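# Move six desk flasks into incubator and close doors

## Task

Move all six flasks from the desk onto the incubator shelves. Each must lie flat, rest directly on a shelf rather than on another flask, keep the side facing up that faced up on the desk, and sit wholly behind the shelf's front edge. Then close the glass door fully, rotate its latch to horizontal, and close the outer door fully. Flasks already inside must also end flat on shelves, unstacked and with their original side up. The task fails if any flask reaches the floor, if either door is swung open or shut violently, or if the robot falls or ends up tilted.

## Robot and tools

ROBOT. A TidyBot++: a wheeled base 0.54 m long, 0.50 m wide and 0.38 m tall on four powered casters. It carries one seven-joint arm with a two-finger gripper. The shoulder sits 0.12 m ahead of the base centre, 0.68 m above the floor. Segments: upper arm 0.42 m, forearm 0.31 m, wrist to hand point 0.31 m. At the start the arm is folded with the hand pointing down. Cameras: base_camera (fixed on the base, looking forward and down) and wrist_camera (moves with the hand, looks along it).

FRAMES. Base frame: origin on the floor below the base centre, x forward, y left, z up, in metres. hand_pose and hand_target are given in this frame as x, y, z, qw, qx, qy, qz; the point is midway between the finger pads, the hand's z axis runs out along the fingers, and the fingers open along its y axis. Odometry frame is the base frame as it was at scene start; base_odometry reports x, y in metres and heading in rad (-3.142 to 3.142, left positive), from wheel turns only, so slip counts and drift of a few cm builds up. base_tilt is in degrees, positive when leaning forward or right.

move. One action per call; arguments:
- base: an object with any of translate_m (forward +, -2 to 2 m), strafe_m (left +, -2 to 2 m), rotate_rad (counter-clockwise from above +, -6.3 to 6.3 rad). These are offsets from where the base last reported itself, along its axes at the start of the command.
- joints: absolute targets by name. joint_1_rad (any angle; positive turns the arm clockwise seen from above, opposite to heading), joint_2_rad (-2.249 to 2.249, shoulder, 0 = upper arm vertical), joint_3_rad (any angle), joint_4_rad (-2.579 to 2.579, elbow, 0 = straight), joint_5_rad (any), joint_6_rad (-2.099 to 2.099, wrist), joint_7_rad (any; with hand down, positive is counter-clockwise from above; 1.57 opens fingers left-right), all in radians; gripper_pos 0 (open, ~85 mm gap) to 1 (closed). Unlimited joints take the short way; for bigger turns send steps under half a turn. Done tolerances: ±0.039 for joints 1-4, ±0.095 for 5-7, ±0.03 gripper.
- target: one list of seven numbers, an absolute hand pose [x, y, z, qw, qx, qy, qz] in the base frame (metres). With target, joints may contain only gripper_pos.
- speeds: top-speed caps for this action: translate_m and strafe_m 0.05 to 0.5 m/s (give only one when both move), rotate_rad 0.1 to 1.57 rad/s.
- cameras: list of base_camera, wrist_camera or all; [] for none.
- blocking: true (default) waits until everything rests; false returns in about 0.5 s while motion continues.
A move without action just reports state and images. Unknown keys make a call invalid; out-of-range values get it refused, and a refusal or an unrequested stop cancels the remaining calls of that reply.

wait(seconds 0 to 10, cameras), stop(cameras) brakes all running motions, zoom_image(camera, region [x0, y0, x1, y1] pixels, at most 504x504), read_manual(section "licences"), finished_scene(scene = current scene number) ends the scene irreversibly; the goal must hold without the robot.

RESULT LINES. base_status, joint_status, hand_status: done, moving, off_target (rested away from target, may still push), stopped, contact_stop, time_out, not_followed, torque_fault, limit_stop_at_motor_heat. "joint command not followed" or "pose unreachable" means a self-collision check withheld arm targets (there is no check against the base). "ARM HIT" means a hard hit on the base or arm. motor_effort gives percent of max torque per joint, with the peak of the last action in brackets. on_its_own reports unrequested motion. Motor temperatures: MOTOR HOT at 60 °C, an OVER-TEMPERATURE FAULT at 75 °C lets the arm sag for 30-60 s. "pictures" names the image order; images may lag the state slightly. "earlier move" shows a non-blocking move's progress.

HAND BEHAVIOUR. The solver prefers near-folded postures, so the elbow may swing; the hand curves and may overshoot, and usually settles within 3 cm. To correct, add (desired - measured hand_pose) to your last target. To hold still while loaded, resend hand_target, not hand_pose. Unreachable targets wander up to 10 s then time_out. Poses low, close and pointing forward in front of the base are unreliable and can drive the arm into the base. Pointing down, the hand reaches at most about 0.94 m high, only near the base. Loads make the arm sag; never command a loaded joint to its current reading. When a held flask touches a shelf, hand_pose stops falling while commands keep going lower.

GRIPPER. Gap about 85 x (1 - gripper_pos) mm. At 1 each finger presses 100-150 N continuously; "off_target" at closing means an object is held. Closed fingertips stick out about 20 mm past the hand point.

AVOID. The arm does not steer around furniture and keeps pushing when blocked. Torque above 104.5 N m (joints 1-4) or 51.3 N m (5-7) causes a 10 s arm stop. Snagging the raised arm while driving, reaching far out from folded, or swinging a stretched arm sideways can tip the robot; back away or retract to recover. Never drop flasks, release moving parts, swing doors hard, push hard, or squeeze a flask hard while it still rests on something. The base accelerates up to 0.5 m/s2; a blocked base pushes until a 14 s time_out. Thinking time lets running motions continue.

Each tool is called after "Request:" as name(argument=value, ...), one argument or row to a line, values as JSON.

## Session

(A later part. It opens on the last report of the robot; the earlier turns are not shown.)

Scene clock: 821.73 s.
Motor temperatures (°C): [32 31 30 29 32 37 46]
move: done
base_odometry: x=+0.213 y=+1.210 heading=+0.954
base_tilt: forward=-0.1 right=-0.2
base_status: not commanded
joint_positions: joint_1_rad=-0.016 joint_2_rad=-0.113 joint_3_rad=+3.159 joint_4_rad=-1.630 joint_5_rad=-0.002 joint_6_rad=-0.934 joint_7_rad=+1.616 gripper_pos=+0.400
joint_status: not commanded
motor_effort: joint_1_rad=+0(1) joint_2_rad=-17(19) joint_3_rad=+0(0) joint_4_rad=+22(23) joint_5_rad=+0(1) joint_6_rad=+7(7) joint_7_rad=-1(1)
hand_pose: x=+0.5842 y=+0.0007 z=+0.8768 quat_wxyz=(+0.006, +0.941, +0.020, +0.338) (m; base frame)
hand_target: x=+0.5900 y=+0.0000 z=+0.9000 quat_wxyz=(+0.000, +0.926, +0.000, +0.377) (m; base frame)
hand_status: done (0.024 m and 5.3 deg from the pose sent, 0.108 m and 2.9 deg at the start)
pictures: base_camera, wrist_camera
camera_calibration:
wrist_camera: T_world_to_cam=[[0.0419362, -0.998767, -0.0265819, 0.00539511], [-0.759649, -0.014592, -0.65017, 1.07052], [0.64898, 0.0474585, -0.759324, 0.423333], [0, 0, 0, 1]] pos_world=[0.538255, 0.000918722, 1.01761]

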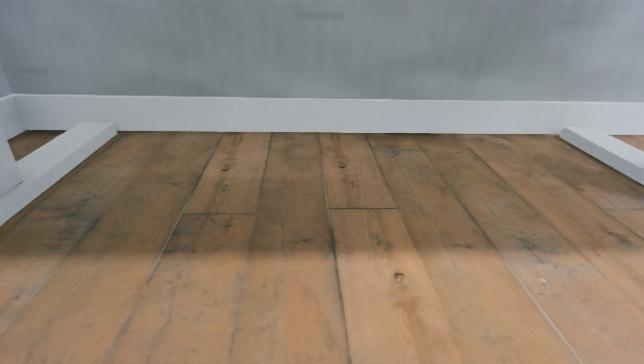

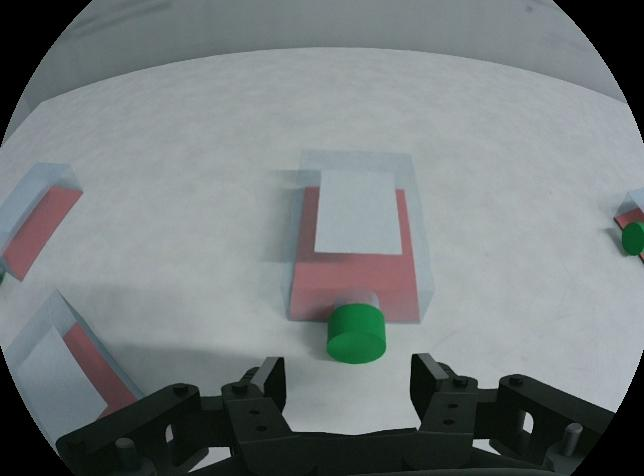

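Request:
move(
  target=[0.628,-0.007,0.855,0,0.926,0,0.377],
  cameras=[],
)

Request:
move(
  target=[0.642,-0.008,0.838,0,0.926,0,0.377],
  cameras=["wrist_camera"],
)

Scene clock: 831.80 s.
Motor temperatures (°C): [32 31 30 29 32 37 46]
move: done
base_odometry: x=+0.213 y=+1.210 heading=+0.954
base_tilt: forward=-0.1 right=-0.2
base_status: not commanded
joint_positions: joint_1_rad=-0.016 joint_2_rad=-0.063 joint_3_rad=+3.164 joint_4_rad=-1.696 joint_5_rad=-0.002 joint_6_rad=-0.776 joint_7_rad=+1.616 gripper_pos=+0.400
joint_status: not commanded
motor_effort: joint_1_rad=+0(1) joint_2_rad=-19(21) joint_3_rad=+0(0) joint_4_rad=+22(24) joint_5_rad=-1(1) joint_6_rad=+7(8) joint_7_rad=-1(1)
hand_pose: x=+0.6146 y=-0.0018 z=+0.8503 quat_wxyz=(+0.008, +0.934, +0.017, +0.358) (m; base frame)
hand_target: x=+0.6280 y=-0.0070 z=+0.8550 quat_wxyz=(+0.000, +0.926, +0.000, +0.377) (m; base frame)
hand_status: done (0.015 m and 3.2 deg from the pose sent, 0.050 m and 5.3 deg at the start)
pictures: none
No camera images: "cameras" was empty.

Scene clock: 832.60 s.
Motor temperatures (°C): [32 31 30 29 32 37 46]
move: done
base_odometry: x=+0.213 y=+1.210 heading=+0.954
base_tilt: forward=-0.1 right=-0.3
base_status: not commanded
joint_positions: joint_1_rad=-0.016 joint_2_rad=-0.032 joint_3_rad=+3.164 joint_4_rad=-1.712 joint_5_rad=-0.002 joint_6_rad=-0.717 joint_7_rad=+1.616 gripper_pos=+0.400
joint_status: not commanded
motor_effort: joint_1_rad=+0(1) joint_2_rad=-20(22) joint_3_rad=+0(0) joint_4_rad=+22(23) joint_5_rad=+0(1) joint_6_rad=+6(7) joint_7_rad=-1(1)
hand_pose: x=+0.6293 y=-0.0019 z=+0.8389 quat_wxyz=(+0.008, +0.931, +0.017, +0.363) (m; base frame)
hand_target: x=+0.6420 y=-0.0080 z=+0.8380 quat_wxyz=(+0.000, +0.926, +0.000, +0.377) (m; base frame)
hand_status: done (0.014 m and 2.7 deg from the pose sent, 0.031 m and 3.2 deg at the start)
pictures: wrist_camera
camera_calibration:
wrist_camera: T_world_to_cam=[[0.0374644, -0.999032, -0.0230527, -0.000222916], [-0.723791, -0.0112225, -0.689928, 1.09093], [0.689002, 0.0425331, -0.72351, 0.310122], [0, 0, 0, 1]] pos_world=[0.575937, -0.0011702, 0.977033]

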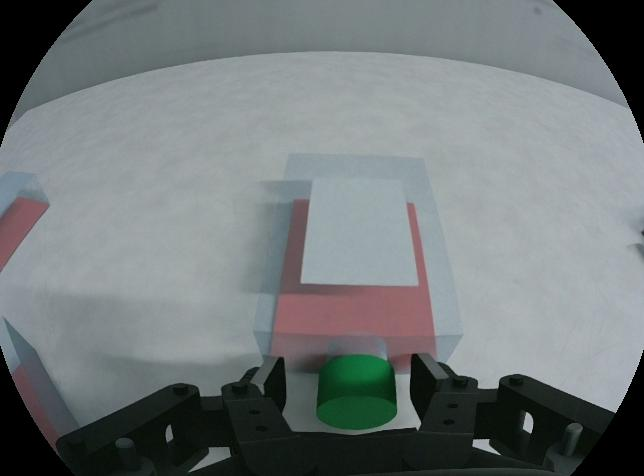

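Request:
move(
  base={"strafe_m":-0.006},
  speeds={"strafe_m":0.05},
  cameras=[],
)

Request:
move(
  joints={"gripper_pos":0.85},
  cameras=[],
)

Request:
move(
  target=[0.600,-0.003,0.96,0,0.926,0,0.377],
  cameras=["wrist_camera"],
)

Scene clock: 839.97 s.
Motor temperatures (°C): [32 31 30 29 32 37 46]
move: done
base_odometry: x=+0.218 y=+1.207 heading=+0.955
base_tilt: forward=-0.1 right=-0.2
base_status: done
joint_positions: joint_1_rad=-0.014 joint_2_rad=-0.032 joint_3_rad=+3.168 joint_4_rad=-1.713 joint_5_rad=-0.002 joint_6_rad=-0.717 joint_7_rad=+1.616 gripper_pos=+0.400
joint_status: not commanded
motor_effort: joint_1_rad=-1(4) joint_2_rad=-20(22) joint_3_rad=+0(4) joint_4_rad=+22(23) joint_5_rad=-1(1) joint_6_rad=+6(7) joint_7_rad=+0(1)
hand_pose: x=+0.6293 y=-0.0045 z=+0.8388 quat_wxyz=(+0.009, +0.931, +0.015, +0.363) (m; base frame)
hand_target: x=+0.6420 y=-0.0080 z=+0.8380 quat_wxyz=(+0.000, +0.926, +0.000, +0.377) (m; base frame)
hand_status: not commanded
pictures: none
No camera images: "cameras" was empty.

Scene clock: 840.77 s.
Motor temperatures (°C): [32 31 30 29 32 37 46]
move: off_target
base_odometry: x=+0.218 y=+1.207 heading=+0.955
base_tilt: forward=+0.0 right=-0.3
base_status: not commanded
joint_positions: joint_1_rad=-0.014 joint_2_rad=-0.031 joint_3_rad=+3.168 joint_4_rad=-1.713 joint_5_rad=-0.002 joint_6_rad=-0.714 joint_7_rad=+1.616 gripper_pos=+0.685
joint_status: gripper_pos off_target (ended at +0.685, target +0.850)
motor_effort: joint_1_rad=+0(1) joint_2_rad=-19(21) joint_3_rad=+0(0) joint_4_rad=+22(23) joint_5_rad=+0(1) joint_6_rad=+6(7) joint_7_rad=+0(1)
hand_pose: x=+0.6298 y=-0.0045 z=+0.8391 quat_wxyz=(+0.009, +0.931, +0.014, +0.364) (m; base frame)
hand_target: x=+0.6420 y=-0.0080 z=+0.8380 quat_wxyz=(+0.000, +0.926, +0.000, +0.377) (m; base frame)
hand_status: not commanded
pictures: none
No camera images: "cameras" was empty.

Scene clock: 842.53 s.
Motor temperatures (°C): [32 31 30 29 32 37 46]
move: done
base_odometry: x=+0.218 y=+1.207 heading=+0.955
base_tilt: forward=-0.1 right=-0.2
base_status: not commanded
joint_positions: joint_1_rad=-0.014 joint_2_rad=-0.071 joint_3_rad=+3.168 joint_4_rad=-1.428 joint_5_rad=-0.002 joint_6_rad=-1.022 joint_7_rad=+1.616 gripper_pos=+0.685
joint_status: not commanded
motor_effort: joint_1_rad=+0(1) joint_2_rad=-19(23) joint_3_rad=+0(0) joint_4_rad=+23(25) joint_5_rad=-1(1) joint_6_rad=+7(8) joint_7_rad=-1(1)
hand_pose: x=+0.6117 y=-0.0045 z=+0.9432 quat_wxyz=(+0.009, +0.928, +0.015, +0.372) (m; base frame)
hand_target: x=+0.6000 y=-0.0030 z=+0.9600 quat_wxyz=(+0.000, +0.926, +0.000, +0.377) (m; base frame)
hand_status: done (0.021 m and 2.0 deg from the pose sent, 0.125 m and 2.5 deg at the start)
pictures: wrist_camera
camera_calibration:
wrist_camera: T_world_to_cam=[[0.0332769, -0.999163, -0.0237736, 0.00352573], [-0.710784, -0.00693671, -0.703377, 1.15487], [0.702623, 0.0403041, -0.71042, 0.377105], [0, 0, 0, 1]] pos_world=[0.555784, -0.00366508, 1.0803]

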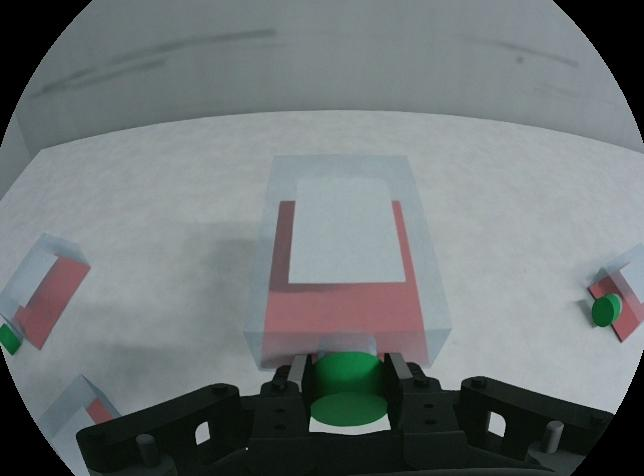

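Request:
move(
  base={"translate_m":-1.27},
  cameras=[],
)

Request:
move(
  base={"rotate_rad":-1.522},
  target=[0.592,0.002,0.868,0,0.926,0,0.377],
  speeds={"rotate_rad":1.0},
  cameras=[],
)

Request:
move(
  base={"translate_m":1.35},
)

Scene clock: 855.63 s.
Motor temperatures (°C): [32 31 30 29 32 37 46]
move: done
base_odometry: x=-0.516 y=+0.170 heading=+0.955
base_tilt: forward=+0.0 right=-0.2
base_status: done
joint_positions: joint_1_rad=-0.014 joint_2_rad=-0.082 joint_3_rad=+3.168 joint_4_rad=-1.428 joint_5_rad=-0.002 joint_6_rad=-1.028 joint_7_rad=+1.616 gripper_pos=+0.685
joint_status: not commanded
motor_effort: joint_1_rad=+0(1) joint_2_rad=-19(26) joint_3_rad=+0(1) joint_4_rad=+23(25) joint_5_rad=-1(1) joint_6_rad=+7(8) joint_7_rad=+0(2)
hand_pose: x=+0.6075 y=-0.0044 z=+0.9471 quat_wxyz=(+0.008, +0.927, +0.015, +0.374) (m; base frame)
hand_target: x=+0.6000 y=-0.0030 z=+0.9600 quat_wxyz=(+0.000, +0.926, +0.000, +0.377) (m; base frame)
hand_status: not commanded
pictures: none
No camera images: "cameras" was empty.

Scene clock: 858.27 s.
Motor temperatures (°C): [32 31 30 29 32 37 46]
move: done
base_odometry: x=-0.516 y=+0.170 heading=-0.566
base_tilt: forward=-0.1 right=-0.2
base_status: done
joint_positions: joint_1_rad=-0.014 joint_2_rad=-0.106 joint_3_rad=+3.158 joint_4_rad=-1.733 joint_5_rad=-0.002 joint_6_rad=-0.831 joint_7_rad=+1.616 gripper_pos=+0.685
joint_status: not commanded
motor_effort: joint_1_rad=+0(2) joint_2_rad=-18(21) joint_3_rad=+0(3) joint_4_rad=+23(24) joint_5_rad=+0(1) joint_6_rad=+7(8) joint_7_rad=-1(1)
hand_pose: x=+0.5850 y=+0.0005 z=+0.8409 quat_wxyz=(+0.006, +0.942, +0.019, +0.335) (m; base frame)
hand_target: x=+0.5920 y=+0.0020 z=+0.8680 quat_wxyz=(+0.000, +0.926, +0.000, +0.377) (m; base frame)
hand_status: done (0.028 m and 5.7 deg from the pose sent, 0.081 m and 2.0 deg at the start)
pictures: none
No camera images: "cameras" was empty.

Scene clock: 861.93 s.
Motor temperatures (°C): [32 31 30 29 32 37 46]
move: done
base_odometry: x=+0.624 y=-0.554 heading=-0.567
base_tilt: forward=-0.1 right=-0.2
base_status: done
joint_positions: joint_1_rad=-0.014 joint_2_rad=-0.121 joint_3_rad=+3.158 joint_4_rad=-1.736 joint_5_rad=-0.002 joint_6_rad=-0.828 joint_7_rad=+1.616 gripper_pos=+0.685
joint_status: not commanded
motor_effort: joint_1_rad=+0(1) joint_2_rad=-17(22) joint_3_rad=+0(2) joint_4_rad=+23(24) joint_5_rad=+0(1) joint_6_rad=+7(8) joint_7_rad=-1(1)
hand_pose: x=+0.5829 y=+0.0007 z=+0.8476 quat_wxyz=(+0.006, +0.939, +0.019, +0.343) (m; base frame)
hand_target: x=+0.5920 y=+0.0020 z=+0.8680 quat_wxyz=(+0.000, +0.926, +0.000, +0.377) (m; base frame)
hand_status: not commanded
pictures: base_camera, wrist_camera
camera_calibration:
wrist_camera: T_world_to_cam=[[0.0417023, -0.998772, -0.0267386, 0.00499074], [-0.753872, -0.0138913, -0.656875, 1.05281], [0.655697, 0.0475506, -0.753526, 0.393076], [0, 0, 0, 1]] pos_world=[0.535738, 0.00091851, 0.987891]

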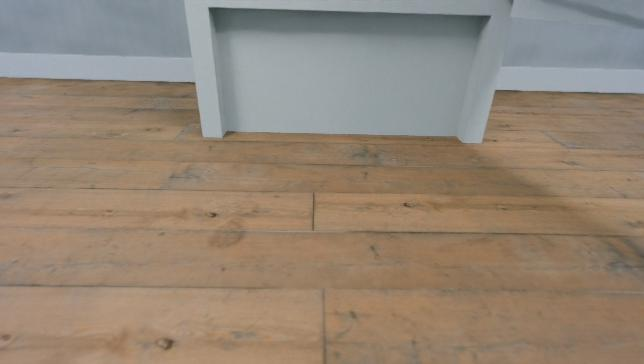

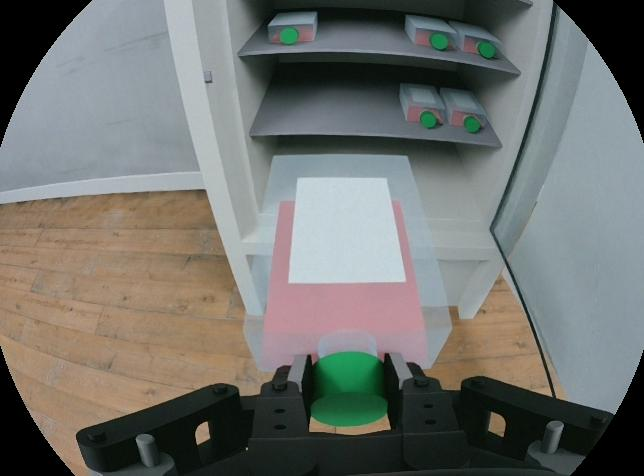

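Request:
move(
  base={"translate_m":0.3,"strafe_m":-0.046,"rotate_rad":-0.008},
  speeds={"translate_m":0.25},
  cameras=["base_camera"],
)

Request:
move(
  base={"translate_m":0.306},
  speeds={"translate_m":0.15},
)

Scene clock: 878.97 s.
Motor temperatures (°C): [32 31 30 29 32 37 46]
move: done
base_odometry: x=+0.853 y=-0.753 heading=-0.575
base_tilt: forward=+0.0 right=-0.3
base_status: done
joint_positions: joint_1_rad=-0.014 joint_2_rad=-0.126 joint_3_rad=+3.156 joint_4_rad=-1.736 joint_5_rad=-0.002 joint_6_rad=-0.826 joint_7_rad=+1.616 gripper_pos=+0.685
joint_status: not commanded
motor_effort: joint_1_rad=+0(2) joint_2_rad=-17(22) joint_3_rad=+0(2) joint_4_rad=+23(24) joint_5_rad=+0(1) joint_6_rad=+7(8) joint_7_rad=+0(1)
hand_pose: x=+0.5821 y=+0.0015 z=+0.8499 quat_wxyz=(+0.006, +0.938, +0.020, +0.345) (m; base frame)
hand_target: x=+0.5920 y=+0.0020 z=+0.8680 quat_wxyz=(+0.000, +0.926, +0.000, +0.377) (m; base frame)
hand_status: not commanded
pictures: base_camera

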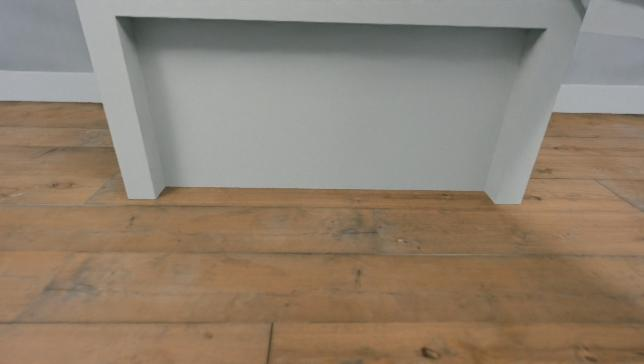

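Scene clock: 881.63 s.
Motor temperatures (°C): [32 31 30 29 32 37 46]
move: done
base_odometry: x=+1.110 y=-0.920 heading=-0.575
base_tilt: forward=-0.1 right=-0.3
base_status: done
joint_positions: joint_1_rad=-0.014 joint_2_rad=-0.129 joint_3_rad=+3.156 joint_4_rad=-1.737 joint_5_rad=-0.002 joint_6_rad=-0.825 joint_7_rad=+1.616 gripper_pos=+0.685
joint_status: not commanded
motor_effort: joint_1_rad=+0(2) joint_2_rad=-17(21) joint_3_rad=+0(2) joint_4_rad=+23(24) joint_5_rad=+0(1) joint_6_rad=+7(8) joint_7_rad=+0(1)
hand_pose: x=+0.5817 y=+0.0017 z=+0.8512 quat_wxyz=(+0.006, +0.938, +0.020, +0.347) (m; base frame)
hand_target: x=+0.5920 y=+0.0020 z=+0.8680 quat_wxyz=(+0.000, +0.926, +0.000, +0.377) (m; base frame)
hand_status: not commanded
pictures: base_camera, wrist_camera
camera_calibration:
wrist_camera: T_world_to_cam=[[0.0439367, -0.99869, -0.0262102, 0.00435687], [-0.7478, -0.0154793, -0.663744, 1.05668], [0.662469, 0.0487627, -0.7475, 0.387427], [0, 0, 0, 1]] pos_world=[0.533333, 0.00181582, 0.991079]

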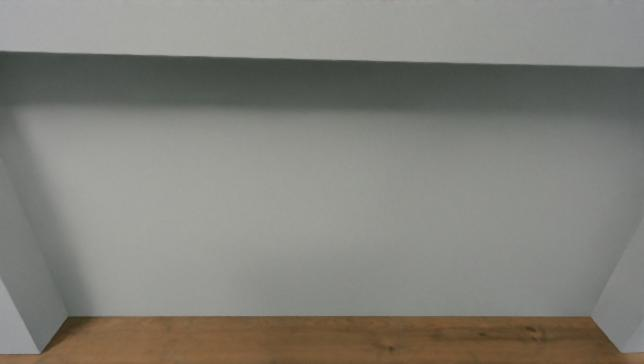

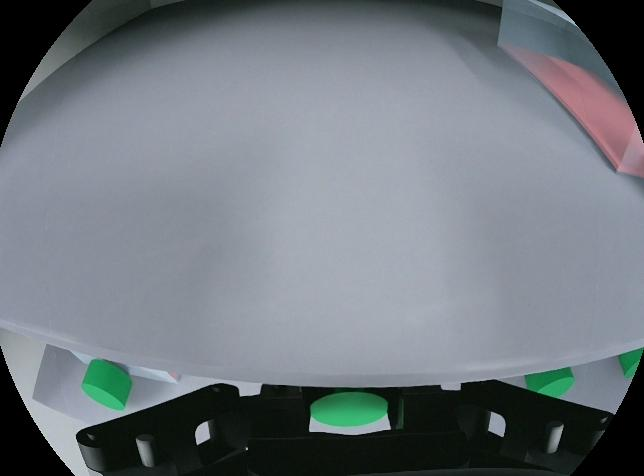

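Request:
move(
  base={"strafe_m":0.01},
  speeds={"strafe_m":0.05},
  target=[0.590,0.002,0.835,0,0.926,0,0.377],
  cameras=["wrist_camera"],
)

Request:
move(
  target=[0.590,0.002,0.818,0,0.926,0,0.377],
  cameras=[],
)

Request:
move(
  target=[0.590,0.002,0.803,0,0.926,0,0.377],
  cameras=[],
)

Request:
move(
  target=[0.590,0.002,0.793,0,0.926,0,0.377],
  cameras=["wrist_camera"],
)

Scene clock: 890.27 s.
Motor temperatures (°C): [32 31 30 29 32 37 46]
move: done
base_odometry: x=+1.115 y=-0.912 heading=-0.575
base_tilt: forward=-0.1 right=-0.3
base_status: done
joint_positions: joint_1_rad=-0.014 joint_2_rad=-0.129 joint_3_rad=+3.153 joint_4_rad=-1.842 joint_5_rad=-0.002 joint_6_rad=-0.729 joint_7_rad=+1.616 gripper_pos=+0.685
joint_status: not commanded
motor_effort: joint_1_rad=+0(3) joint_2_rad=-16(20) joint_3_rad=+0(3) joint_4_rad=+23(24) joint_5_rad=-1(2) joint_6_rad=+7(8) joint_7_rad=-1(1)
hand_pose: x=+0.5766 y=+0.0030 z=+0.8163 quat_wxyz=(+0.005, +0.939, +0.022, +0.343) (m; base frame)
hand_target: x=+0.5900 y=+0.0020 z=+0.8350 quat_wxyz=(+0.000, +0.926, +0.000, +0.377) (m; base frame)
hand_status: done (0.023 m and 4.9 deg from the pose sent, 0.018 m and 4.4 deg at the start)
pictures: wrist_camera
camera_calibration:
wrist_camera: T_world_to_cam=[[0.0462213, -0.998589, -0.0261492, 0.00355318], [-0.753598, -0.0176746, -0.657098, 1.02769], [0.655709, 0.0500779, -0.753351, 0.373404], [0, 0, 0, 1]] pos_world=[0.52946, 0.00301293, 0.956694]

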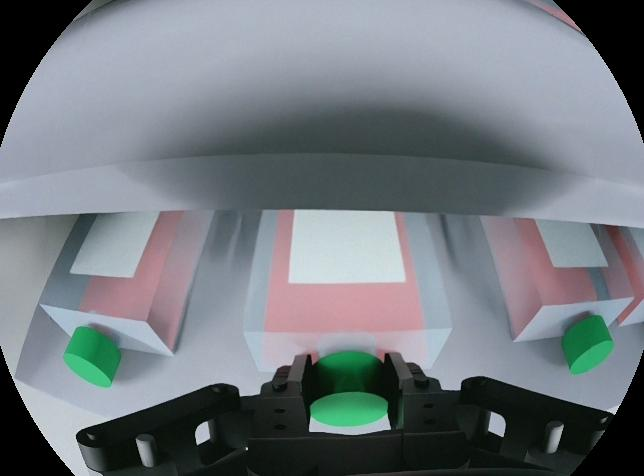

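Scene clock: 891.03 s.
Motor temperatures (°C): [32 31 30 29 32 37 46]
move: done
base_odometry: x=+1.115 y=-0.912 heading=-0.575
base_tilt: forward=-0.1 right=-0.2
base_status: not commanded
joint_positions: joint_1_rad=-0.014 joint_2_rad=-0.129 joint_3_rad=+3.153 joint_4_rad=-1.886 joint_5_rad=-0.002 joint_6_rad=-0.665 joint_7_rad=+1.616 gripper_pos=+0.685
joint_status: not commanded
motor_effort: joint_1_rad=+0(1) joint_2_rad=-15(17) joint_3_rad=+0(0) joint_4_rad=+22(23) joint_5_rad=+0(1) joint_6_rad=+7(8) joint_7_rad=-1(2)
hand_pose: x=+0.5793 y=+0.0030 z=+0.8072 quat_wxyz=(+0.006, +0.936, +0.021, +0.353) (m; base frame)
hand_target: x=+0.5900 y=+0.0020 z=+0.8180 quat_wxyz=(+0.000, +0.926, +0.000, +0.377) (m; base frame)
hand_status: done (0.015 m and 3.9 deg from the pose sent, 0.014 m and 4.9 deg at the start)
pictures: none
No camera images: "cameras" was empty.

Scene clock: 891.73 s.
Motor temperatures (°C): [32 31 30 29 32 37 46]
move: done
base_odometry: x=+1.115 y=-0.912 heading=-0.575
base_tilt: forward=+0.0 right=-0.3
base_status: not commanded
joint_positions: joint_1_rad=-0.014 joint_2_rad=-0.130 joint_3_rad=+3.153 joint_4_rad=-1.913 joint_5_rad=-0.002 joint_6_rad=-0.608 joint_7_rad=+1.616 gripper_pos=+0.685
joint_status: not commanded
motor_effort: joint_1_rad=+0(1) joint_2_rad=-13(16) joint_3_rad=+0(0) joint_4_rad=+20(22) joint_5_rad=+0(1) joint_6_rad=+6(7) joint_7_rad=+0(1)
hand_pose: x=+0.5842 y=+0.0030 z=+0.8049 quat_wxyz=(+0.006, +0.930, +0.021, +0.366) (m; base frame)
hand_target: x=+0.5900 y=+0.0020 z=+0.8030 quat_wxyz=(+0.000, +0.926, +0.000, +0.377) (m; base frame)
hand_status: done (0.006 m and 2.9 deg from the pose sent, 0.012 m and 3.9 deg at the start)
pictures: none
No camera images: "cameras" was empty.

Scene clock: 892.37 s.
Motor temperatures (°C): [32 31 30 29 32 37 46]
move: done
base_odometry: x=+1.115 y=-0.912 heading=-0.575
base_tilt: forward=-0.1 right=-0.2
base_status: not commanded
joint_positions: joint_1_rad=-0.014 joint_2_rad=-0.130 joint_3_rad=+3.153 joint_4_rad=-1.932 joint_5_rad=-0.002 joint_6_rad=-0.566 joint_7_rad=+1.616 gripper_pos=+0.685
joint_status: not commanded
motor_effort: joint_1_rad=+0(1) joint_2_rad=-12(13) joint_3_rad=+0(1) joint_4_rad=+18(20) joint_5_rad=+0(0) joint_6_rad=+5(6) joint_7_rad=-1(1)
hand_pose: x=+0.5882 y=+0.0029 z=+0.8043 quat_wxyz=(+0.006, +0.926, +0.021, +0.377) (m; base frame)
hand_target: x=+0.5900 y=+0.0020 z=+0.7930 quat_wxyz=(+0.000, +0.926, +0.000, +0.377) (m; base frame)
hand_status: done (0.011 m and 2.5 deg from the pose sent, 0.013 m and 2.9 deg at the start)
pictures: wrist_camera
camera_calibration:
wrist_camera: T_world_to_cam=[[0.0475245, -0.998608, -0.0228892, -0.000684837], [-0.703246, -0.017177, -0.71074, 1.04201], [0.709357, 0.0498742, -0.703083, 0.284745], [0, 0, 0, 1]] pos_world=[0.530837, 0.00301337, 0.940782]

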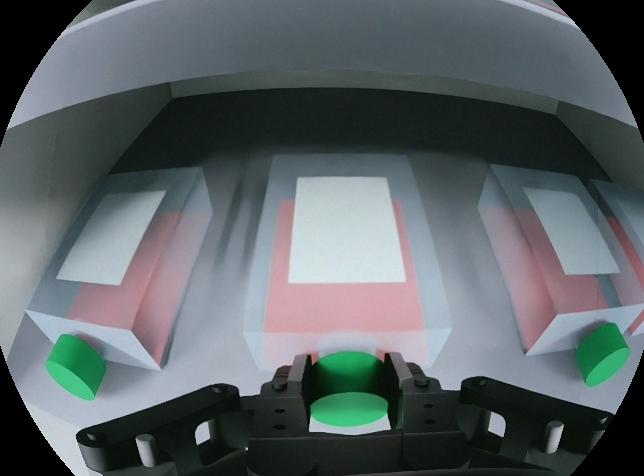

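Request:
move(
  joints={"gripper_pos":0.4},
  cameras=[],
)

Request:
move(
  base={"translate_m":-0.14},
  speeds={"translate_m":0.15},
  cameras=["wrist_camera"],
)

Request:
move(
  base={"translate_m":-0.3},
  cameras=[],
)

Request:
move(
  base={"translate_m":-0.95},
  target=[0.60,0,1.01,0,0.924,0,0.383],
  cameras=[],
)

Request:
move(
  base={"rotate_rad":2.097},
  joints={"joint_1_rad":-0.49,"joint_2_rad":-0.24,"joint_3_rad":3.1416,"joint_4_rad":-1.635,"joint_5_rad":0,"joint_6_rad":-0.61,"joint_7_rad":1.66},
  cameras=[],
)

Request:
move(
  base={"translate_m":1.03,"strafe_m":-0.758},
)

Scene clock: 942.60 s.
Motor temperatures (°C): [32 31 30 29 32 37 46]
move: done
base_odometry: x=+1.115 y=-0.912 heading=-0.575
base_tilt: forward=-0.1 right=-0.2
base_status: not commanded
joint_positions: joint_1_rad=-0.014 joint_2_rad=-0.127 joint_3_rad=+3.153 joint_4_rad=-1.948 joint_5_rad=-0.002 joint_6_rad=-0.564 joint_7_rad=+1.616 gripper_pos=+0.400
joint_status: all done
motor_effort: joint_1_rad=+0(3) joint_2_rad=-15(17) joint_3_rad=+0(2) joint_4_rad=+20(23) joint_5_rad=+0(1) joint_6_rad=+6(7) joint_7_rad=+0(1)
hand_pose: x=+0.5842 y=+0.0029 z=+0.7950 quat_wxyz=(+0.006, +0.929, +0.021, +0.369) (m; base frame)
hand_target: x=+0.5900 y=+0.0020 z=+0.7930 quat_wxyz=(+0.000, +0.926, +0.000, +0.377) (m; base frame)
hand_status: not commanded
pictures: none
No camera images: "cameras" was empty.

Scene clock: 944.17 s.
Motor temperatures (°C): [32 31 30 29 32 37 46]
move: done
base_odometry: x=+0.998 y=-0.835 heading=-0.575
base_tilt: forward=-0.1 right=-0.2
base_status: done
joint_positions: joint_1_rad=-0.014 joint_2_rad=-0.124 joint_3_rad=+3.153 joint_4_rad=-1.955 joint_5_rad=-0.002 joint_6_rad=-0.560 joint_7_rad=+1.616 gripper_pos=+0.400
joint_status: not commanded
motor_effort: joint_1_rad=+0(1) joint_2_rad=-17(19) joint_3_rad=+0(1) joint_4_rad=+22(23) joint_5_rad=+0(1) joint_6_rad=+7(8) joint_7_rad=+0(1)
hand_pose: x=+0.5831 y=+0.0030 z=+0.7909 quat_wxyz=(+0.006, +0.930, +0.021, +0.367) (m; base frame)
hand_target: x=+0.5900 y=+0.0020 z=+0.7930 quat_wxyz=(+0.000, +0.926, +0.000, +0.377) (m; base frame)
hand_status: not commanded
pictures: wrist_camera
camera_calibration:
wrist_camera: T_world_to_cam=[[0.0471416, -0.998604, -0.023814, 0.000193658], [-0.719058, -0.0173775, -0.694733, 1.02555], [0.693349, 0.0498744, -0.718874, 0.300786], [0, 0, 0, 1]] pos_world=[0.528874, 0.00301338, 0.928718]

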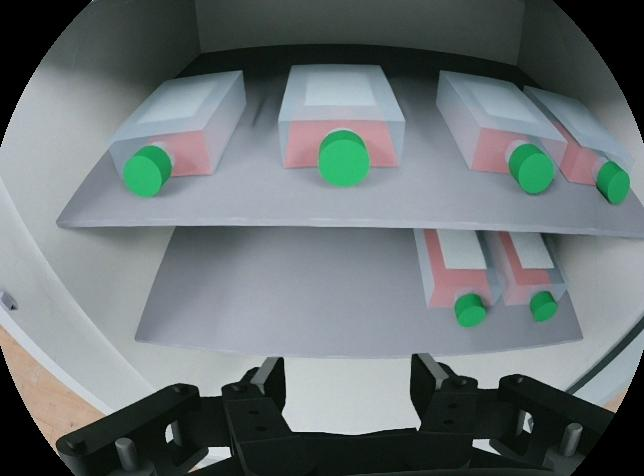

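Scene clock: 945.97 s.
Motor temperatures (°C): [32 31 30 29 32 37 46]
move: done
base_odometry: x=+0.746 y=-0.672 heading=-0.576
base_tilt: forward=-0.1 right=-0.1
base_status: done
joint_positions: joint_1_rad=-0.014 joint_2_rad=-0.123 joint_3_rad=+3.153 joint_4_rad=-1.957 joint_5_rad=-0.002 joint_6_rad=-0.560 joint_7_rad=+1.616 gripper_pos=+0.400
joint_status: not commanded
motor_effort: joint_1_rad=+0(1) joint_2_rad=-16(19) joint_3_rad=+0(2) joint_4_rad=+22(23) joint_5_rad=+0(1) joint_6_rad=+7(8) joint_7_rad=-1(1)
hand_pose: x=+0.5826 y=+0.0030 z=+0.7894 quat_wxyz=(+0.006, +0.931, +0.021, +0.365) (m; base frame)
hand_target: x=+0.5900 y=+0.0020 z=+0.7930 quat_wxyz=(+0.000, +0.926, +0.000, +0.377) (m; base frame)
hand_status: not commanded
pictures: none
No camera images: "cameras" was empty.

Scene clock: 949.13 s.
Motor temperatures (°C): [32 31 30 29 32 37 46]
move: done
base_odometry: x=-0.051 y=-0.154 heading=-0.576
base_tilt: forward=-0.1 right=-0.2
base_status: done
joint_positions: joint_1_rad=-0.014 joint_2_rad=-0.082 joint_3_rad=+3.153 joint_4_rad=-1.236 joint_5_rad=-0.002 joint_6_rad=-1.164 joint_7_rad=+1.616 gripper_pos=+0.400
joint_status: not commanded
motor_effort: joint_1_rad=+0(2) joint_2_rad=-17(21) joint_3_rad=+0(2) joint_4_rad=+21(23) joint_5_rad=+0(1) joint_6_rad=+7(8) joint_7_rad=+0(1)
hand_pose: x=+0.6004 y=+0.0032 z=+1.0168 quat_wxyz=(+0.007, +0.916, +0.022, +0.400) (m; base frame)
hand_target: x=+0.5999 y=+0.0000 z=+1.0100 quat_wxyz=(+0.000, +0.924, +0.000, +0.383) (m; base frame)
hand_status: done (0.008 m and 3.4 deg from the pose sent, 0.221 m and 3.3 deg at the start)
pictures: none
No camera images: "cameras" was empty.

Scene clock: 951.77 s.
Motor temperatures (°C): [32 31 30 29 32 37 46]
move: done
base_odometry: x=-0.051 y=-0.154 heading=+1.519
base_tilt: forward=+0.0 right=-0.2
base_status: done
joint_positions: joint_1_rad=-0.475 joint_2_rad=-0.210 joint_3_rad=+3.146 joint_4_rad=-1.628 joint_5_rad=-0.002 joint_6_rad=-0.668 joint_7_rad=+1.616 gripper_pos=+0.400
joint_status: all done
motor_effort: joint_1_rad=-1(4) joint_2_rad=-14(22) joint_3_rad=+0(3) joint_4_rad=+24(24) joint_5_rad=-1(2) joint_6_rad=+9(9) joint_7_rad=-1(2)
hand_pose: x=+0.5586 y=+0.2254 z=+0.9878 quat_wxyz=(-0.108, +0.836, +0.220, +0.492) (m; base frame)
hand_target: x=+0.5524 y=+0.2327 z=+1.0145 quat_wxyz=(-0.107, +0.808, +0.241, +0.527) (m; base frame)
hand_status: not commanded
pictures: none
No camera images: "cameras" was empty.

Scene clock: 955.17 s.
Motor temperatures (°C): [32 31 30 29 32 37 46]
move: done
base_odometry: x=+0.759 y=+0.836 heading=+1.521
base_tilt: forward=-0.1 right=-0.3
base_status: done
joint_positions: joint_1_rad=-0.477 joint_2_rad=-0.219 joint_3_rad=+3.143 joint_4_rad=-1.629 joint_5_rad=-0.002 joint_6_rad=-0.666 joint_7_rad=+1.616 gripper_pos=+0.400
joint_status: not commanded
motor_effort: joint_1_rad=+0(2) joint_2_rad=-14(16) joint_3_rad=+0(3) joint_4_rad=+23(24) joint_5_rad=-1(1) joint_6_rad=+9(9) joint_7_rad=+0(1)
hand_pose: x=+0.5551 y=+0.2263 z=+0.9923 quat_wxyz=(-0.110, +0.833, +0.221, +0.496) (m; base frame)
hand_target: x=+0.5524 y=+0.2327 z=+1.0145 quat_wxyz=(-0.107, +0.808, +0.241, +0.527) (m; base frame)
hand_status: not commanded
pictures: base_camera, wrist_camera
camera_calibration:
wrist_camera: T_world_to_cam=[[0.500741, -0.86556, -0.00804057, -0.0681257], [-0.409299, -0.228581, -0.883304, 1.21214], [0.762714, 0.445597, -0.468732, 0.0775001], [0, 0, 0, 1]] pos_world=[0.47113, 0.183571, 1.10647]

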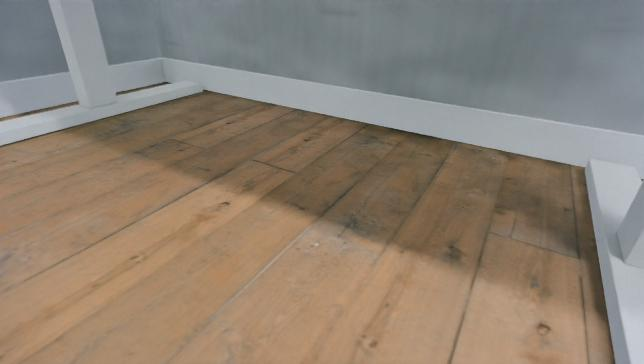

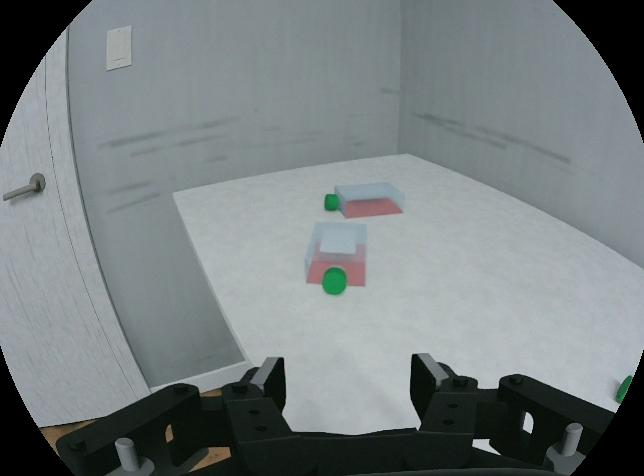

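Request:
move(
  base={"translate_m":0.151,"strafe_m":0.0855},
  speeds={"translate_m":0.2},
  cameras=[],
)

Request:
move(
  joints={"joint_1_rad":-0.49,"joint_2_rad":0.0,"joint_3_rad":3.1416,"joint_4_rad":-1.74,"joint_5_rad":0,"joint_6_rad":-0.25,"joint_7_rad":1.66},
)

Scene clock: 976.77 s.
Motor temperatures (°C): [32 31 30 29 32 37 46]
move: done
base_odometry: x=+0.681 y=+0.991 heading=+1.520
base_tilt: forward=+0.0 right=-0.2
base_status: done
joint_positions: joint_1_rad=-0.477 joint_2_rad=-0.228 joint_3_rad=+3.143 joint_4_rad=-1.630 joint_5_rad=-0.002 joint_6_rad=-0.664 joint_7_rad=+1.616 gripper_pos=+0.400
joint_status: not commanded
motor_effort: joint_1_rad=+0(1) joint_2_rad=-13(18) joint_3_rad=+0(2) joint_4_rad=+23(24) joint_5_rad=+0(1) joint_6_rad=+9(9) joint_7_rad=-1(1)
hand_pose: x=+0.5527 y=+0.2253 z=+0.9964 quat_wxyz=(-0.111, +0.830, +0.221, +0.500) (m; base frame)
hand_target: x=+0.5524 y=+0.2327 z=+1.0145 quat_wxyz=(-0.107, +0.808, +0.241, +0.527) (m; base frame)
hand_status: not commanded
pictures: none
No camera images: "cameras" was empty.

Scene clock: 978.40 s.
Motor temperatures (°C): [32 31 30 29 32 37 46]
move: done
base_odometry: x=+0.681 y=+0.991 heading=+1.520
base_tilt: forward=-0.1 right=-0.2
base_status: not commanded
joint_positions: joint_1_rad=-0.477 joint_2_rad=-0.002 joint_3_rad=+3.143 joint_4_rad=-1.741 joint_5_rad=-0.002 joint_6_rad=-0.310 joint_7_rad=+1.616 gripper_pos=+0.400
joint_status: all done
motor_effort: joint_1_rad=+0(1) joint_2_rad=-22(26) joint_3_rad=+0(1) joint_4_rad=+24(26) joint_5_rad=-1(1) joint_6_rad=+8(10) joint_7_rad=+0(2)
hand_pose: x=+0.6388 y=+0.2695 z=+0.9066 quat_wxyz=(-0.112, +0.826, +0.219, +0.507) (m; base frame)
hand_target: x=+0.6427 y=+0.2808 z=+0.9229 quat_wxyz=(-0.108, +0.804, +0.240, +0.534) (m; base frame)
hand_status: not commanded
pictures: base_camera, wrist_camera
camera_calibration:
wrist_camera: T_world_to_cam=[[0.500449, -0.865743, -0.00627794, -0.0748039], [-0.387959, -0.217768, -0.895581, 1.17516], [0.773976, 0.450628, -0.444855, -0.0759089], [0, 0, 0, 1]] pos_world=[0.552102, 0.225358, 1.01821]

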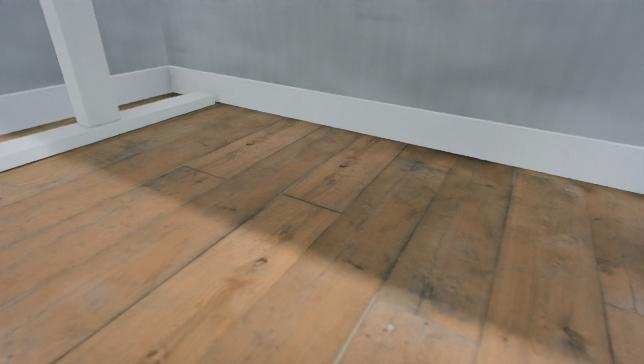

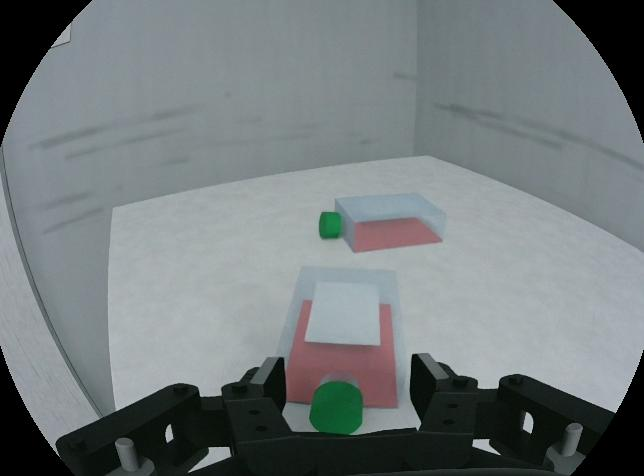

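Request:
move(
  joints={"joint_1_rad":-0.498,"joint_2_rad":0.075,"joint_3_rad":3.1416,"joint_4_rad":-1.8,"joint_5_rad":0,"joint_6_rad":-0.095,"joint_7_rad":1.66},
  cameras=["wrist_camera"],
)

Scene clock: 992.77 s.
Motor temperatures (°C): [32 31 30 29 32 37 46]
move: done
base_odometry: x=+0.681 y=+0.991 heading=+1.520
base_tilt: forward=-0.1 right=-0.2
base_status: not commanded
joint_positions: joint_1_rad=-0.478 joint_2_rad=+0.064 joint_3_rad=+3.143 joint_4_rad=-1.797 joint_5_rad=-0.002 joint_6_rad=-0.150 joint_7_rad=+1.616 gripper_pos=+0.400
joint_status: all done
motor_effort: joint_1_rad=+0(1) joint_2_rad=-24(27) joint_3_rad=+0(1) joint_4_rad=+23(25) joint_5_rad=+0(1) joint_6_rad=+9(10) joint_7_rad=-1(2)
hand_pose: x=+0.6603 y=+0.2808 z=+0.8791 quat_wxyz=(-0.115, +0.816, +0.217, +0.523) (m; base frame)
hand_target: x=+0.6615 y=+0.2965 z=+0.8862 quat_wxyz=(-0.112, +0.798, +0.241, +0.541) (m; base frame)
hand_status: not commanded
pictures: wrist_camera
camera_calibration:
wrist_camera: T_world_to_cam=[[0.50068, -0.865622, -0.00426987, -0.0779104], [-0.357574, -0.202326, -0.911704, 1.15106], [0.788327, 0.457999, -0.410825, -0.151296], [0, 0, 0, 1]] pos_world=[0.569869, 0.234742, 0.986939]

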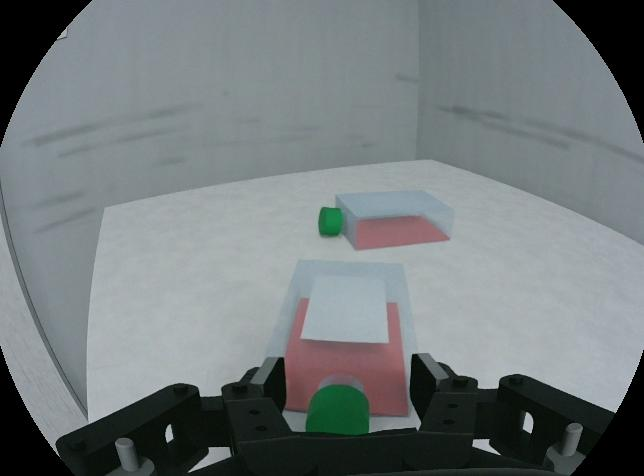

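Request:
move(
  joints={"joint_1_rad":-0.512,"joint_2_rad":0.148,"joint_3_rad":3.1416,"joint_4_rad":-1.787,"joint_5_rad":0,"joint_6_rad":-0.065,"joint_7_rad":1.66},
  cameras=["wrist_camera"],
)

Scene clock: 1000.87 s.
Motor temperatures (°C): [32 31 30 29 32 37 46]
move: done
base_odometry: x=+0.681 y=+0.991 heading=+1.520
base_tilt: forward=+0.0 right=-0.3
base_status: not commanded
joint_positions: joint_1_rad=-0.491 joint_2_rad=+0.137 joint_3_rad=+3.143 joint_4_rad=-1.797 joint_5_rad=-0.002 joint_6_rad=-0.121 joint_7_rad=+1.616 gripper_pos=+0.400
joint_status: all done
motor_effort: joint_1_rad=+0(1) joint_2_rad=-27(30) joint_3_rad=+0(1) joint_4_rad=+23(24) joint_5_rad=-1(1) joint_6_rad=+8(9) joint_7_rad=+0(2)
hand_pose: x=+0.6716 y=+0.2961 z=+0.8424 quat_wxyz=(-0.115, +0.826, +0.225, +0.504) (m; base frame)
hand_target: x=+0.6753 y=+0.3142 z=+0.8565 quat_wxyz=(-0.113, +0.804, +0.249, +0.528) (m; base frame)
hand_status: not commanded
pictures: wrist_camera
camera_calibration:
wrist_camera: T_world_to_cam=[[0.512075, -0.858918, -0.00617481, -0.0784378], [-0.389074, -0.225539, -0.893171, 1.13719], [0.765768, 0.459773, -0.449676, -0.134977], [0, 0, 0, 1]] pos_world=[0.585979, 0.251169, 0.954527]

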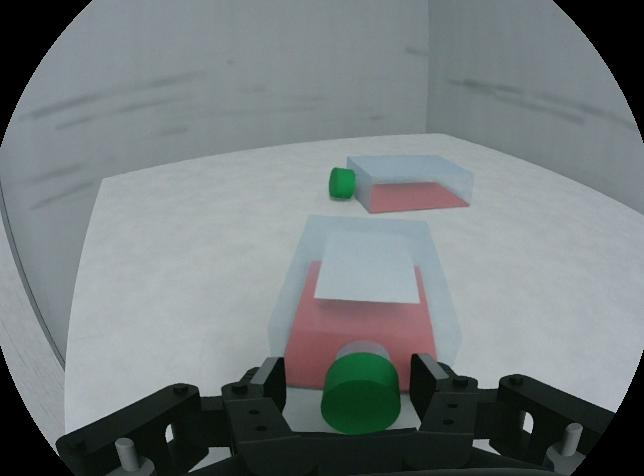

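Request:
move(
  base={"strafe_m":-0.006},
  speeds={"strafe_m":0.05},
  cameras=[],
)

Request:
move(
  joints={"gripper_pos":0.85},
  cameras=["wrist_camera"],
)

Scene clock: 1008.43 s.
Motor temperatures (°C): [32 31 30 29 32 38 46]
move: done
base_odometry: x=+0.687 y=+0.991 heading=+1.521
base_tilt: forward=-0.1 right=-0.3
base_status: done
joint_positions: joint_1_rad=-0.495 joint_2_rad=+0.137 joint_3_rad=+3.143 joint_4_rad=-1.797 joint_5_rad=-0.002 joint_6_rad=-0.120 joint_7_rad=+1.616 gripper_pos=+0.400
joint_status: not commanded
motor_effort: joint_1_rad=-1(3) joint_2_rad=-26(30) joint_3_rad=+0(2) joint_4_rad=+23(23) joint_5_rad=-1(1) joint_6_rad=+9(9) joint_7_rad=-1(1)
hand_pose: x=+0.6706 y=+0.2981 z=+0.8423 quat_wxyz=(-0.116, +0.825, +0.227, +0.504) (m; base frame)
hand_target: x=+0.6753 y=+0.3142 z=+0.8565 quat_wxyz=(-0.113, +0.804, +0.249, +0.528) (m; base frame)
hand_status: not commanded
pictures: none
No camera images: "cameras" was empty.

Scene clock: 1009.23 s.
Motor temperatures (°C): [32 31 30 29 32 38 46]
move: off_target
base_odometry: x=+0.687 y=+0.991 heading=+1.521
base_tilt: forward=-0.1 right=-0.3
base_status: not commanded
joint_positions: joint_1_rad=-0.495 joint_2_rad=+0.137 joint_3_rad=+3.143 joint_4_rad=-1.797 joint_5_rad=-0.002 joint_6_rad=-0.119 joint_7_rad=+1.616 gripper_pos=+0.690
joint_status: gripper_pos off_target (ended at +0.690, target +0.850)
motor_effort: joint_1_rad=+0(1) joint_2_rad=-27(27) joint_3_rad=+0(0) joint_4_rad=+23(23) joint_5_rad=+0(1) joint_6_rad=+9(9) joint_7_rad=-1(1)
hand_pose: x=+0.6708 y=+0.2982 z=+0.8427 quat_wxyz=(-0.116, +0.825, +0.226, +0.505) (m; base frame)
hand_target: x=+0.6753 y=+0.3142 z=+0.8565 quat_wxyz=(-0.113, +0.804, +0.249, +0.528) (m; base frame)
hand_status: not commanded
pictures: wrist_camera
camera_calibration:
wrist_camera: T_world_to_cam=[[0.515162, -0.85707, -0.00623906, -0.0787876], [-0.387246, -0.226257, -0.893783, 1.13705], [0.764624, 0.462859, -0.448456, -0.136392], [0, 0, 0, 1]] pos_world=[0.585196, 0.25287, 0.954623]

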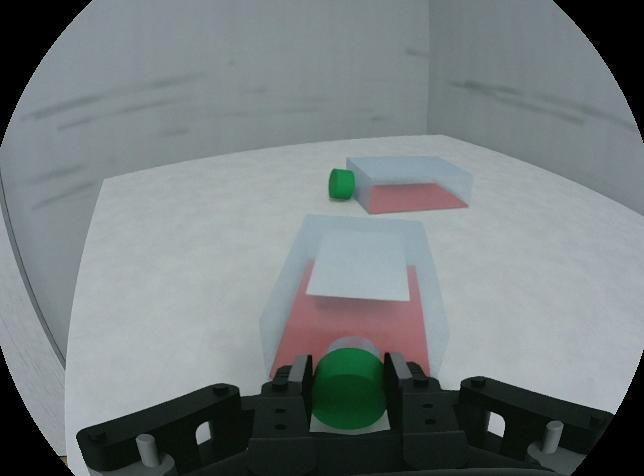

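Lift, retract, back out.

Request:
move(
  joints={"joint_1_rad":-0.5,"joint_2_rad":0.06,"joint_3_rad":3.1416,"joint_4_rad":-1.67,"joint_5_rad":0,"joint_6_rad":-0.27,"joint_7_rad":1.66},
  cameras=[],
)

Request:
move(
  joints={"joint_1_rad":-0.5,"joint_2_rad":-0.24,"joint_3_rad":3.1416,"joint_4_rad":-1.635,"joint_5_rad":0,"joint_6_rad":-0.61,"joint_7_rad":1.66},
  cameras=[],
)

Request:
move(
  base={"translate_m":-0.6},
  cameras=["wrist_camera"],
)

Scene clock: 1018.87 s.
Motor temperatures (°C): [32 31 30 29 32 38 46]
move: done
base_odometry: x=+0.687 y=+0.991 heading=+1.521
base_tilt: forward=+0.0 right=-0.2
base_status: not commanded
joint_positions: joint_1_rad=-0.495 joint_2_rad=+0.082 joint_3_rad=+3.143 joint_4_rad=-1.694 joint_5_rad=-0.002 joint_6_rad=-0.239 joint_7_rad=+1.616 gripper_pos=+0.690
joint_status: all done
motor_effort: joint_1_rad=+0(2) joint_2_rad=-26(30) joint_3_rad=+0(1) joint_4_rad=+24(25) joint_5_rad=+0(1) joint_6_rad=+9(10) joint_7_rad=+0(2)
hand_pose: x=+0.6674 y=+0.2965 z=+0.9032 quat_wxyz=(-0.119, +0.815, +0.224, +0.520) (m; base frame)
hand_target: x=+0.6613 y=+0.2978 z=+0.9224 quat_wxyz=(-0.110, +0.805, +0.244, +0.529) (m; base frame)
hand_status: not commanded
pictures: none
No camera images: "cameras" was empty.

Scene clock: 1020.57 s.
Motor temperatures (°C): [32 31 30 29 32 38 46]
move: done
base_odometry: x=+0.687 y=+0.991 heading=+1.521
base_tilt: forward=-0.1 right=-0.2
base_status: not commanded
joint_positions: joint_1_rad=-0.495 joint_2_rad=-0.226 joint_3_rad=+3.143 joint_4_rad=-1.659 joint_5_rad=-0.002 joint_6_rad=-0.572 joint_7_rad=+1.616 gripper_pos=+0.690
joint_status: all done
motor_effort: joint_1_rad=+0(1) joint_2_rad=-15(29) joint_3_rad=+0(1) joint_4_rad=+24(26) joint_5_rad=-1(2) joint_6_rad=+9(10) joint_7_rad=+0(2)
hand_pose: x=+0.5581 y=+0.2378 z=+1.0043 quat_wxyz=(-0.121, +0.813, +0.223, +0.525) (m; base frame)
hand_target: x=+0.5500 y=+0.2370 z=+1.0145 quat_wxyz=(-0.110, +0.806, +0.245, +0.527) (m; base frame)
hand_status: not commanded
pictures: none
No camera images: "cameras" was empty.

Scene clock: 1023.20 s.
Motor temperatures (°C): [32 31 30 29 32 37 46]
move: done
base_odometry: x=+0.657 y=+0.391 heading=+1.520
base_tilt: forward=-0.1 right=-0.2
base_status: done
joint_positions: joint_1_rad=-0.495 joint_2_rad=-0.228 joint_3_rad=+3.143 joint_4_rad=-1.659 joint_5_rad=-0.002 joint_6_rad=-0.576 joint_7_rad=+1.616 gripper_pos=+0.690
joint_status: not commanded
motor_effort: joint_1_rad=+0(2) joint_2_rad=-14(19) joint_3_rad=+0(4) joint_4_rad=+24(26) joint_5_rad=+0(1) joint_6_rad=+10(10) joint_7_rad=-1(1)
hand_pose: x=+0.5574 y=+0.2373 z=+1.0038 quat_wxyz=(-0.121, +0.813, +0.223, +0.523) (m; base frame)
hand_target: x=+0.5500 y=+0.2370 z=+1.0145 quat_wxyz=(-0.110, +0.806, +0.245, +0.527) (m; base frame)
hand_status: not commanded
pictures: wrist_camera
camera_calibration:
wrist_camera: T_world_to_cam=[[0.516123, -0.856501, -0.0046921, -0.0737911], [-0.351083, -0.206558, -0.913277, 1.21811], [0.781254, 0.473011, -0.407313, -0.00220043], [0, 0, 0, 1]] pos_world=[0.467462, 0.189449, 1.11123]

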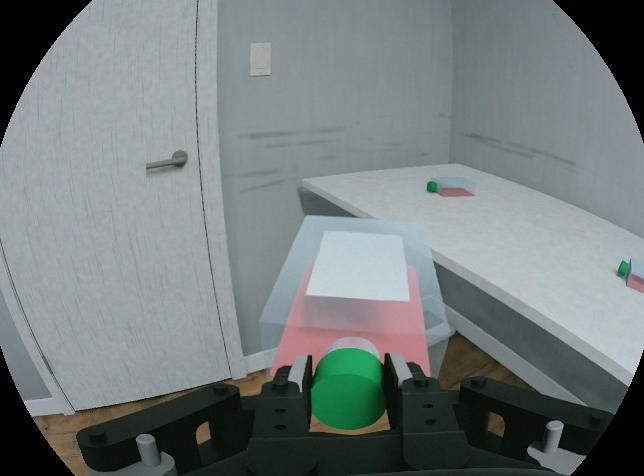

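Request:
move(
  base={"translate_m":-0.49,"strafe_m":0.64},
  cameras=[],
)

Request:
move(
  base={"rotate_rad":-2.095},
  speeds={"rotate_rad":1.0},
  joints={"joint_1_rad":0.0,"joint_2_rad":-0.24,"joint_3_rad":3.1416,"joint_4_rad":-1.635,"joint_5_rad":0,"joint_6_rad":-0.61,"joint_7_rad":1.66},
  cameras=[],
)

Request:
move(
  base={"translate_m":0.8},
)

Scene clock: 1037.70 s.
Motor temperatures (°C): [32 31 30 29 32 37 46]
move: done
base_odometry: x=-0.007 y=-0.066 heading=+1.521
base_tilt: forward=-0.1 right=-0.2
base_status: done
joint_positions: joint_1_rad=-0.495 joint_2_rad=-0.228 joint_3_rad=+3.141 joint_4_rad=-1.659 joint_5_rad=-0.002 joint_6_rad=-0.576 joint_7_rad=+1.616 gripper_pos=+0.690
joint_status: not commanded
motor_effort: joint_1_rad=-1(3) joint_2_rad=-15(17) joint_3_rad=+0(4) joint_4_rad=+25(25) joint_5_rad=-1(1) joint_6_rad=+9(10) joint_7_rad=-1(1)
hand_pose: x=+0.5567 y=+0.2384 z=+1.0037 quat_wxyz=(-0.121, +0.813, +0.225, +0.523) (m; base frame)
hand_target: x=+0.5500 y=+0.2370 z=+1.0145 quat_wxyz=(-0.110, +0.806, +0.245, +0.527) (m; base frame)
hand_status: not commanded
pictures: none
No camera images: "cameras" was empty.

Scene clock: 1040.77 s.
Motor temperatures (°C): [32 31 30 29 32 37 46]
move: done
base_odometry: x=-0.007 y=-0.066 heading=-0.572
base_tilt: forward=-0.1 right=-0.2
base_status: done
joint_positions: joint_1_rad=-0.013 joint_2_rad=-0.228 joint_3_rad=+3.143 joint_4_rad=-1.659 joint_5_rad=-0.002 joint_6_rad=-0.577 joint_7_rad=+1.616 gripper_pos=+0.690
joint_status: all done
motor_effort: joint_1_rad=+0(3) joint_2_rad=-15(19) joint_3_rad=+0(4) joint_4_rad=+24(26) joint_5_rad=+0(1) joint_6_rad=+9(10) joint_7_rad=-1(2)
hand_pose: x=+0.6174 y=+0.0075 z=+1.0037 quat_wxyz=(+0.008, +0.843, +0.023, +0.537) (m; base frame)
hand_target: x=+0.6109 y=+0.0014 z=+1.0146 quat_wxyz=(+0.024, +0.842, +0.038, +0.538) (m; base frame)
hand_status: not commanded
pictures: none
No camera images: "cameras" was empty.

Scene clock: 1043.50 s.
Motor temperatures (°C): [32 31 30 29 32 37 46]
move: done
base_odometry: x=+0.666 y=-0.500 heading=-0.574
base_tilt: forward=-0.1 right=-0.2
base_status: done
joint_positions: joint_1_rad=-0.012 joint_2_rad=-0.230 joint_3_rad=+3.143 joint_4_rad=-1.659 joint_5_rad=-0.002 joint_6_rad=-0.578 joint_7_rad=+1.616 gripper_pos=+0.690
joint_status: not commanded
motor_effort: joint_1_rad=+0(1) joint_2_rad=-14(19) joint_3_rad=+0(2) joint_4_rad=+24(26) joint_5_rad=+0(1) joint_6_rad=+10(10) joint_7_rad=+0(1)
hand_pose: x=+0.6164 y=+0.0074 z=+1.0045 quat_wxyz=(+0.008, +0.843, +0.023, +0.537) (m; base frame)
hand_target: x=+0.6109 y=+0.0014 z=+1.0146 quat_wxyz=(+0.024, +0.842, +0.038, +0.538) (m; base frame)
hand_status: not commanded
pictures: base_camera, wrist_camera
camera_calibration:
wrist_camera: T_world_to_cam=[[0.0608218, -0.998138, -0.0045206, -0.0196828], [-0.406407, -0.0206274, -0.913459, 1.22494], [0.911665, 0.0573954, -0.406905, -0.0169991], [0, 0, 0, 1]] pos_world=[0.51452, 0.00659687, 1.11193]

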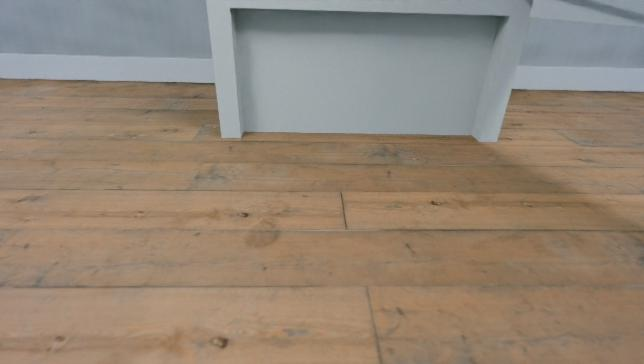

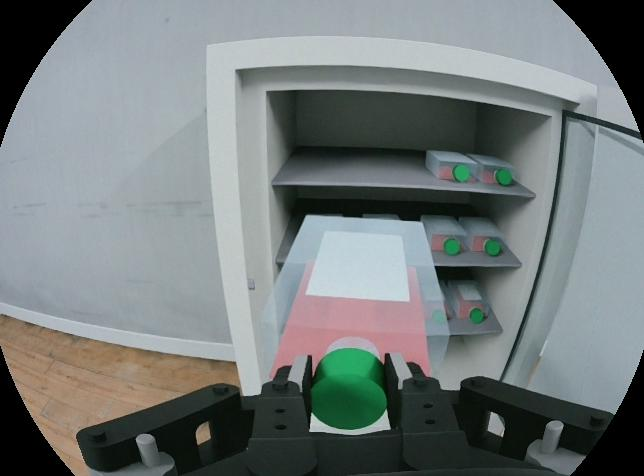

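Request:
move(
  base={"translate_m":0.3,"strafe_m":0.027,"rotate_rad":0.011},
  speeds={"translate_m":0.25},
)

Scene clock: 1055.87 s.
Motor temperatures (°C): [32 31 30 29 32 37 46]
move: done
base_odometry: x=+0.932 y=-0.640 heading=-0.562
base_tilt: forward=-0.1 right=-0.2
base_status: done
joint_positions: joint_1_rad=-0.011 joint_2_rad=-0.231 joint_3_rad=+3.142 joint_4_rad=-1.659 joint_5_rad=-0.002 joint_6_rad=-0.579 joint_7_rad=+1.616 gripper_pos=+0.690
joint_status: not commanded
motor_effort: joint_1_rad=+0(2) joint_2_rad=-14(18) joint_3_rad=+0(2) joint_4_rad=+25(25) joint_5_rad=-1(1) joint_6_rad=+10(10) joint_7_rad=+0(1)
hand_pose: x=+0.6158 y=+0.0071 z=+1.0051 quat_wxyz=(+0.008, +0.843, +0.023, +0.538) (m; base frame)
hand_target: x=+0.6109 y=+0.0014 z=+1.0146 quat_wxyz=(+0.024, +0.842, +0.038, +0.538) (m; base frame)
hand_status: not commanded
pictures: base_camera, wrist_camera
camera_calibration:
wrist_camera: T_world_to_cam=[[0.0601969, -0.998177, -0.00440115, -0.0196537], [-0.405613, -0.020432, -0.913817, 1.22514], [0.912061, 0.0567941, -0.406103, -0.0173262], [0, 0, 0, 1]] pos_world=[0.513916, 0.00639818, 1.11243]

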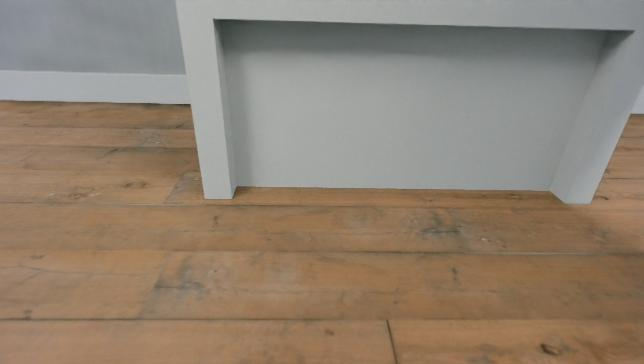

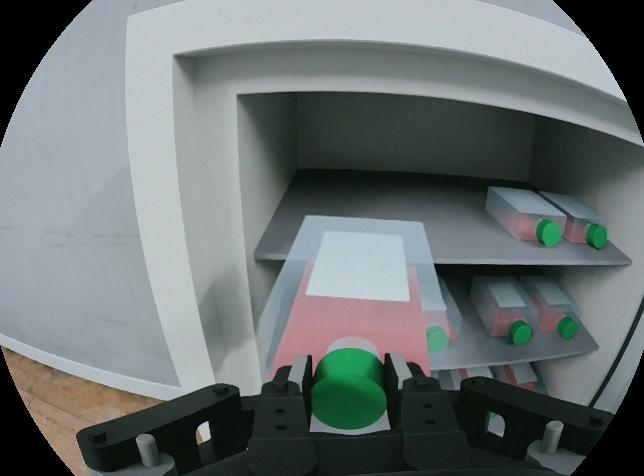

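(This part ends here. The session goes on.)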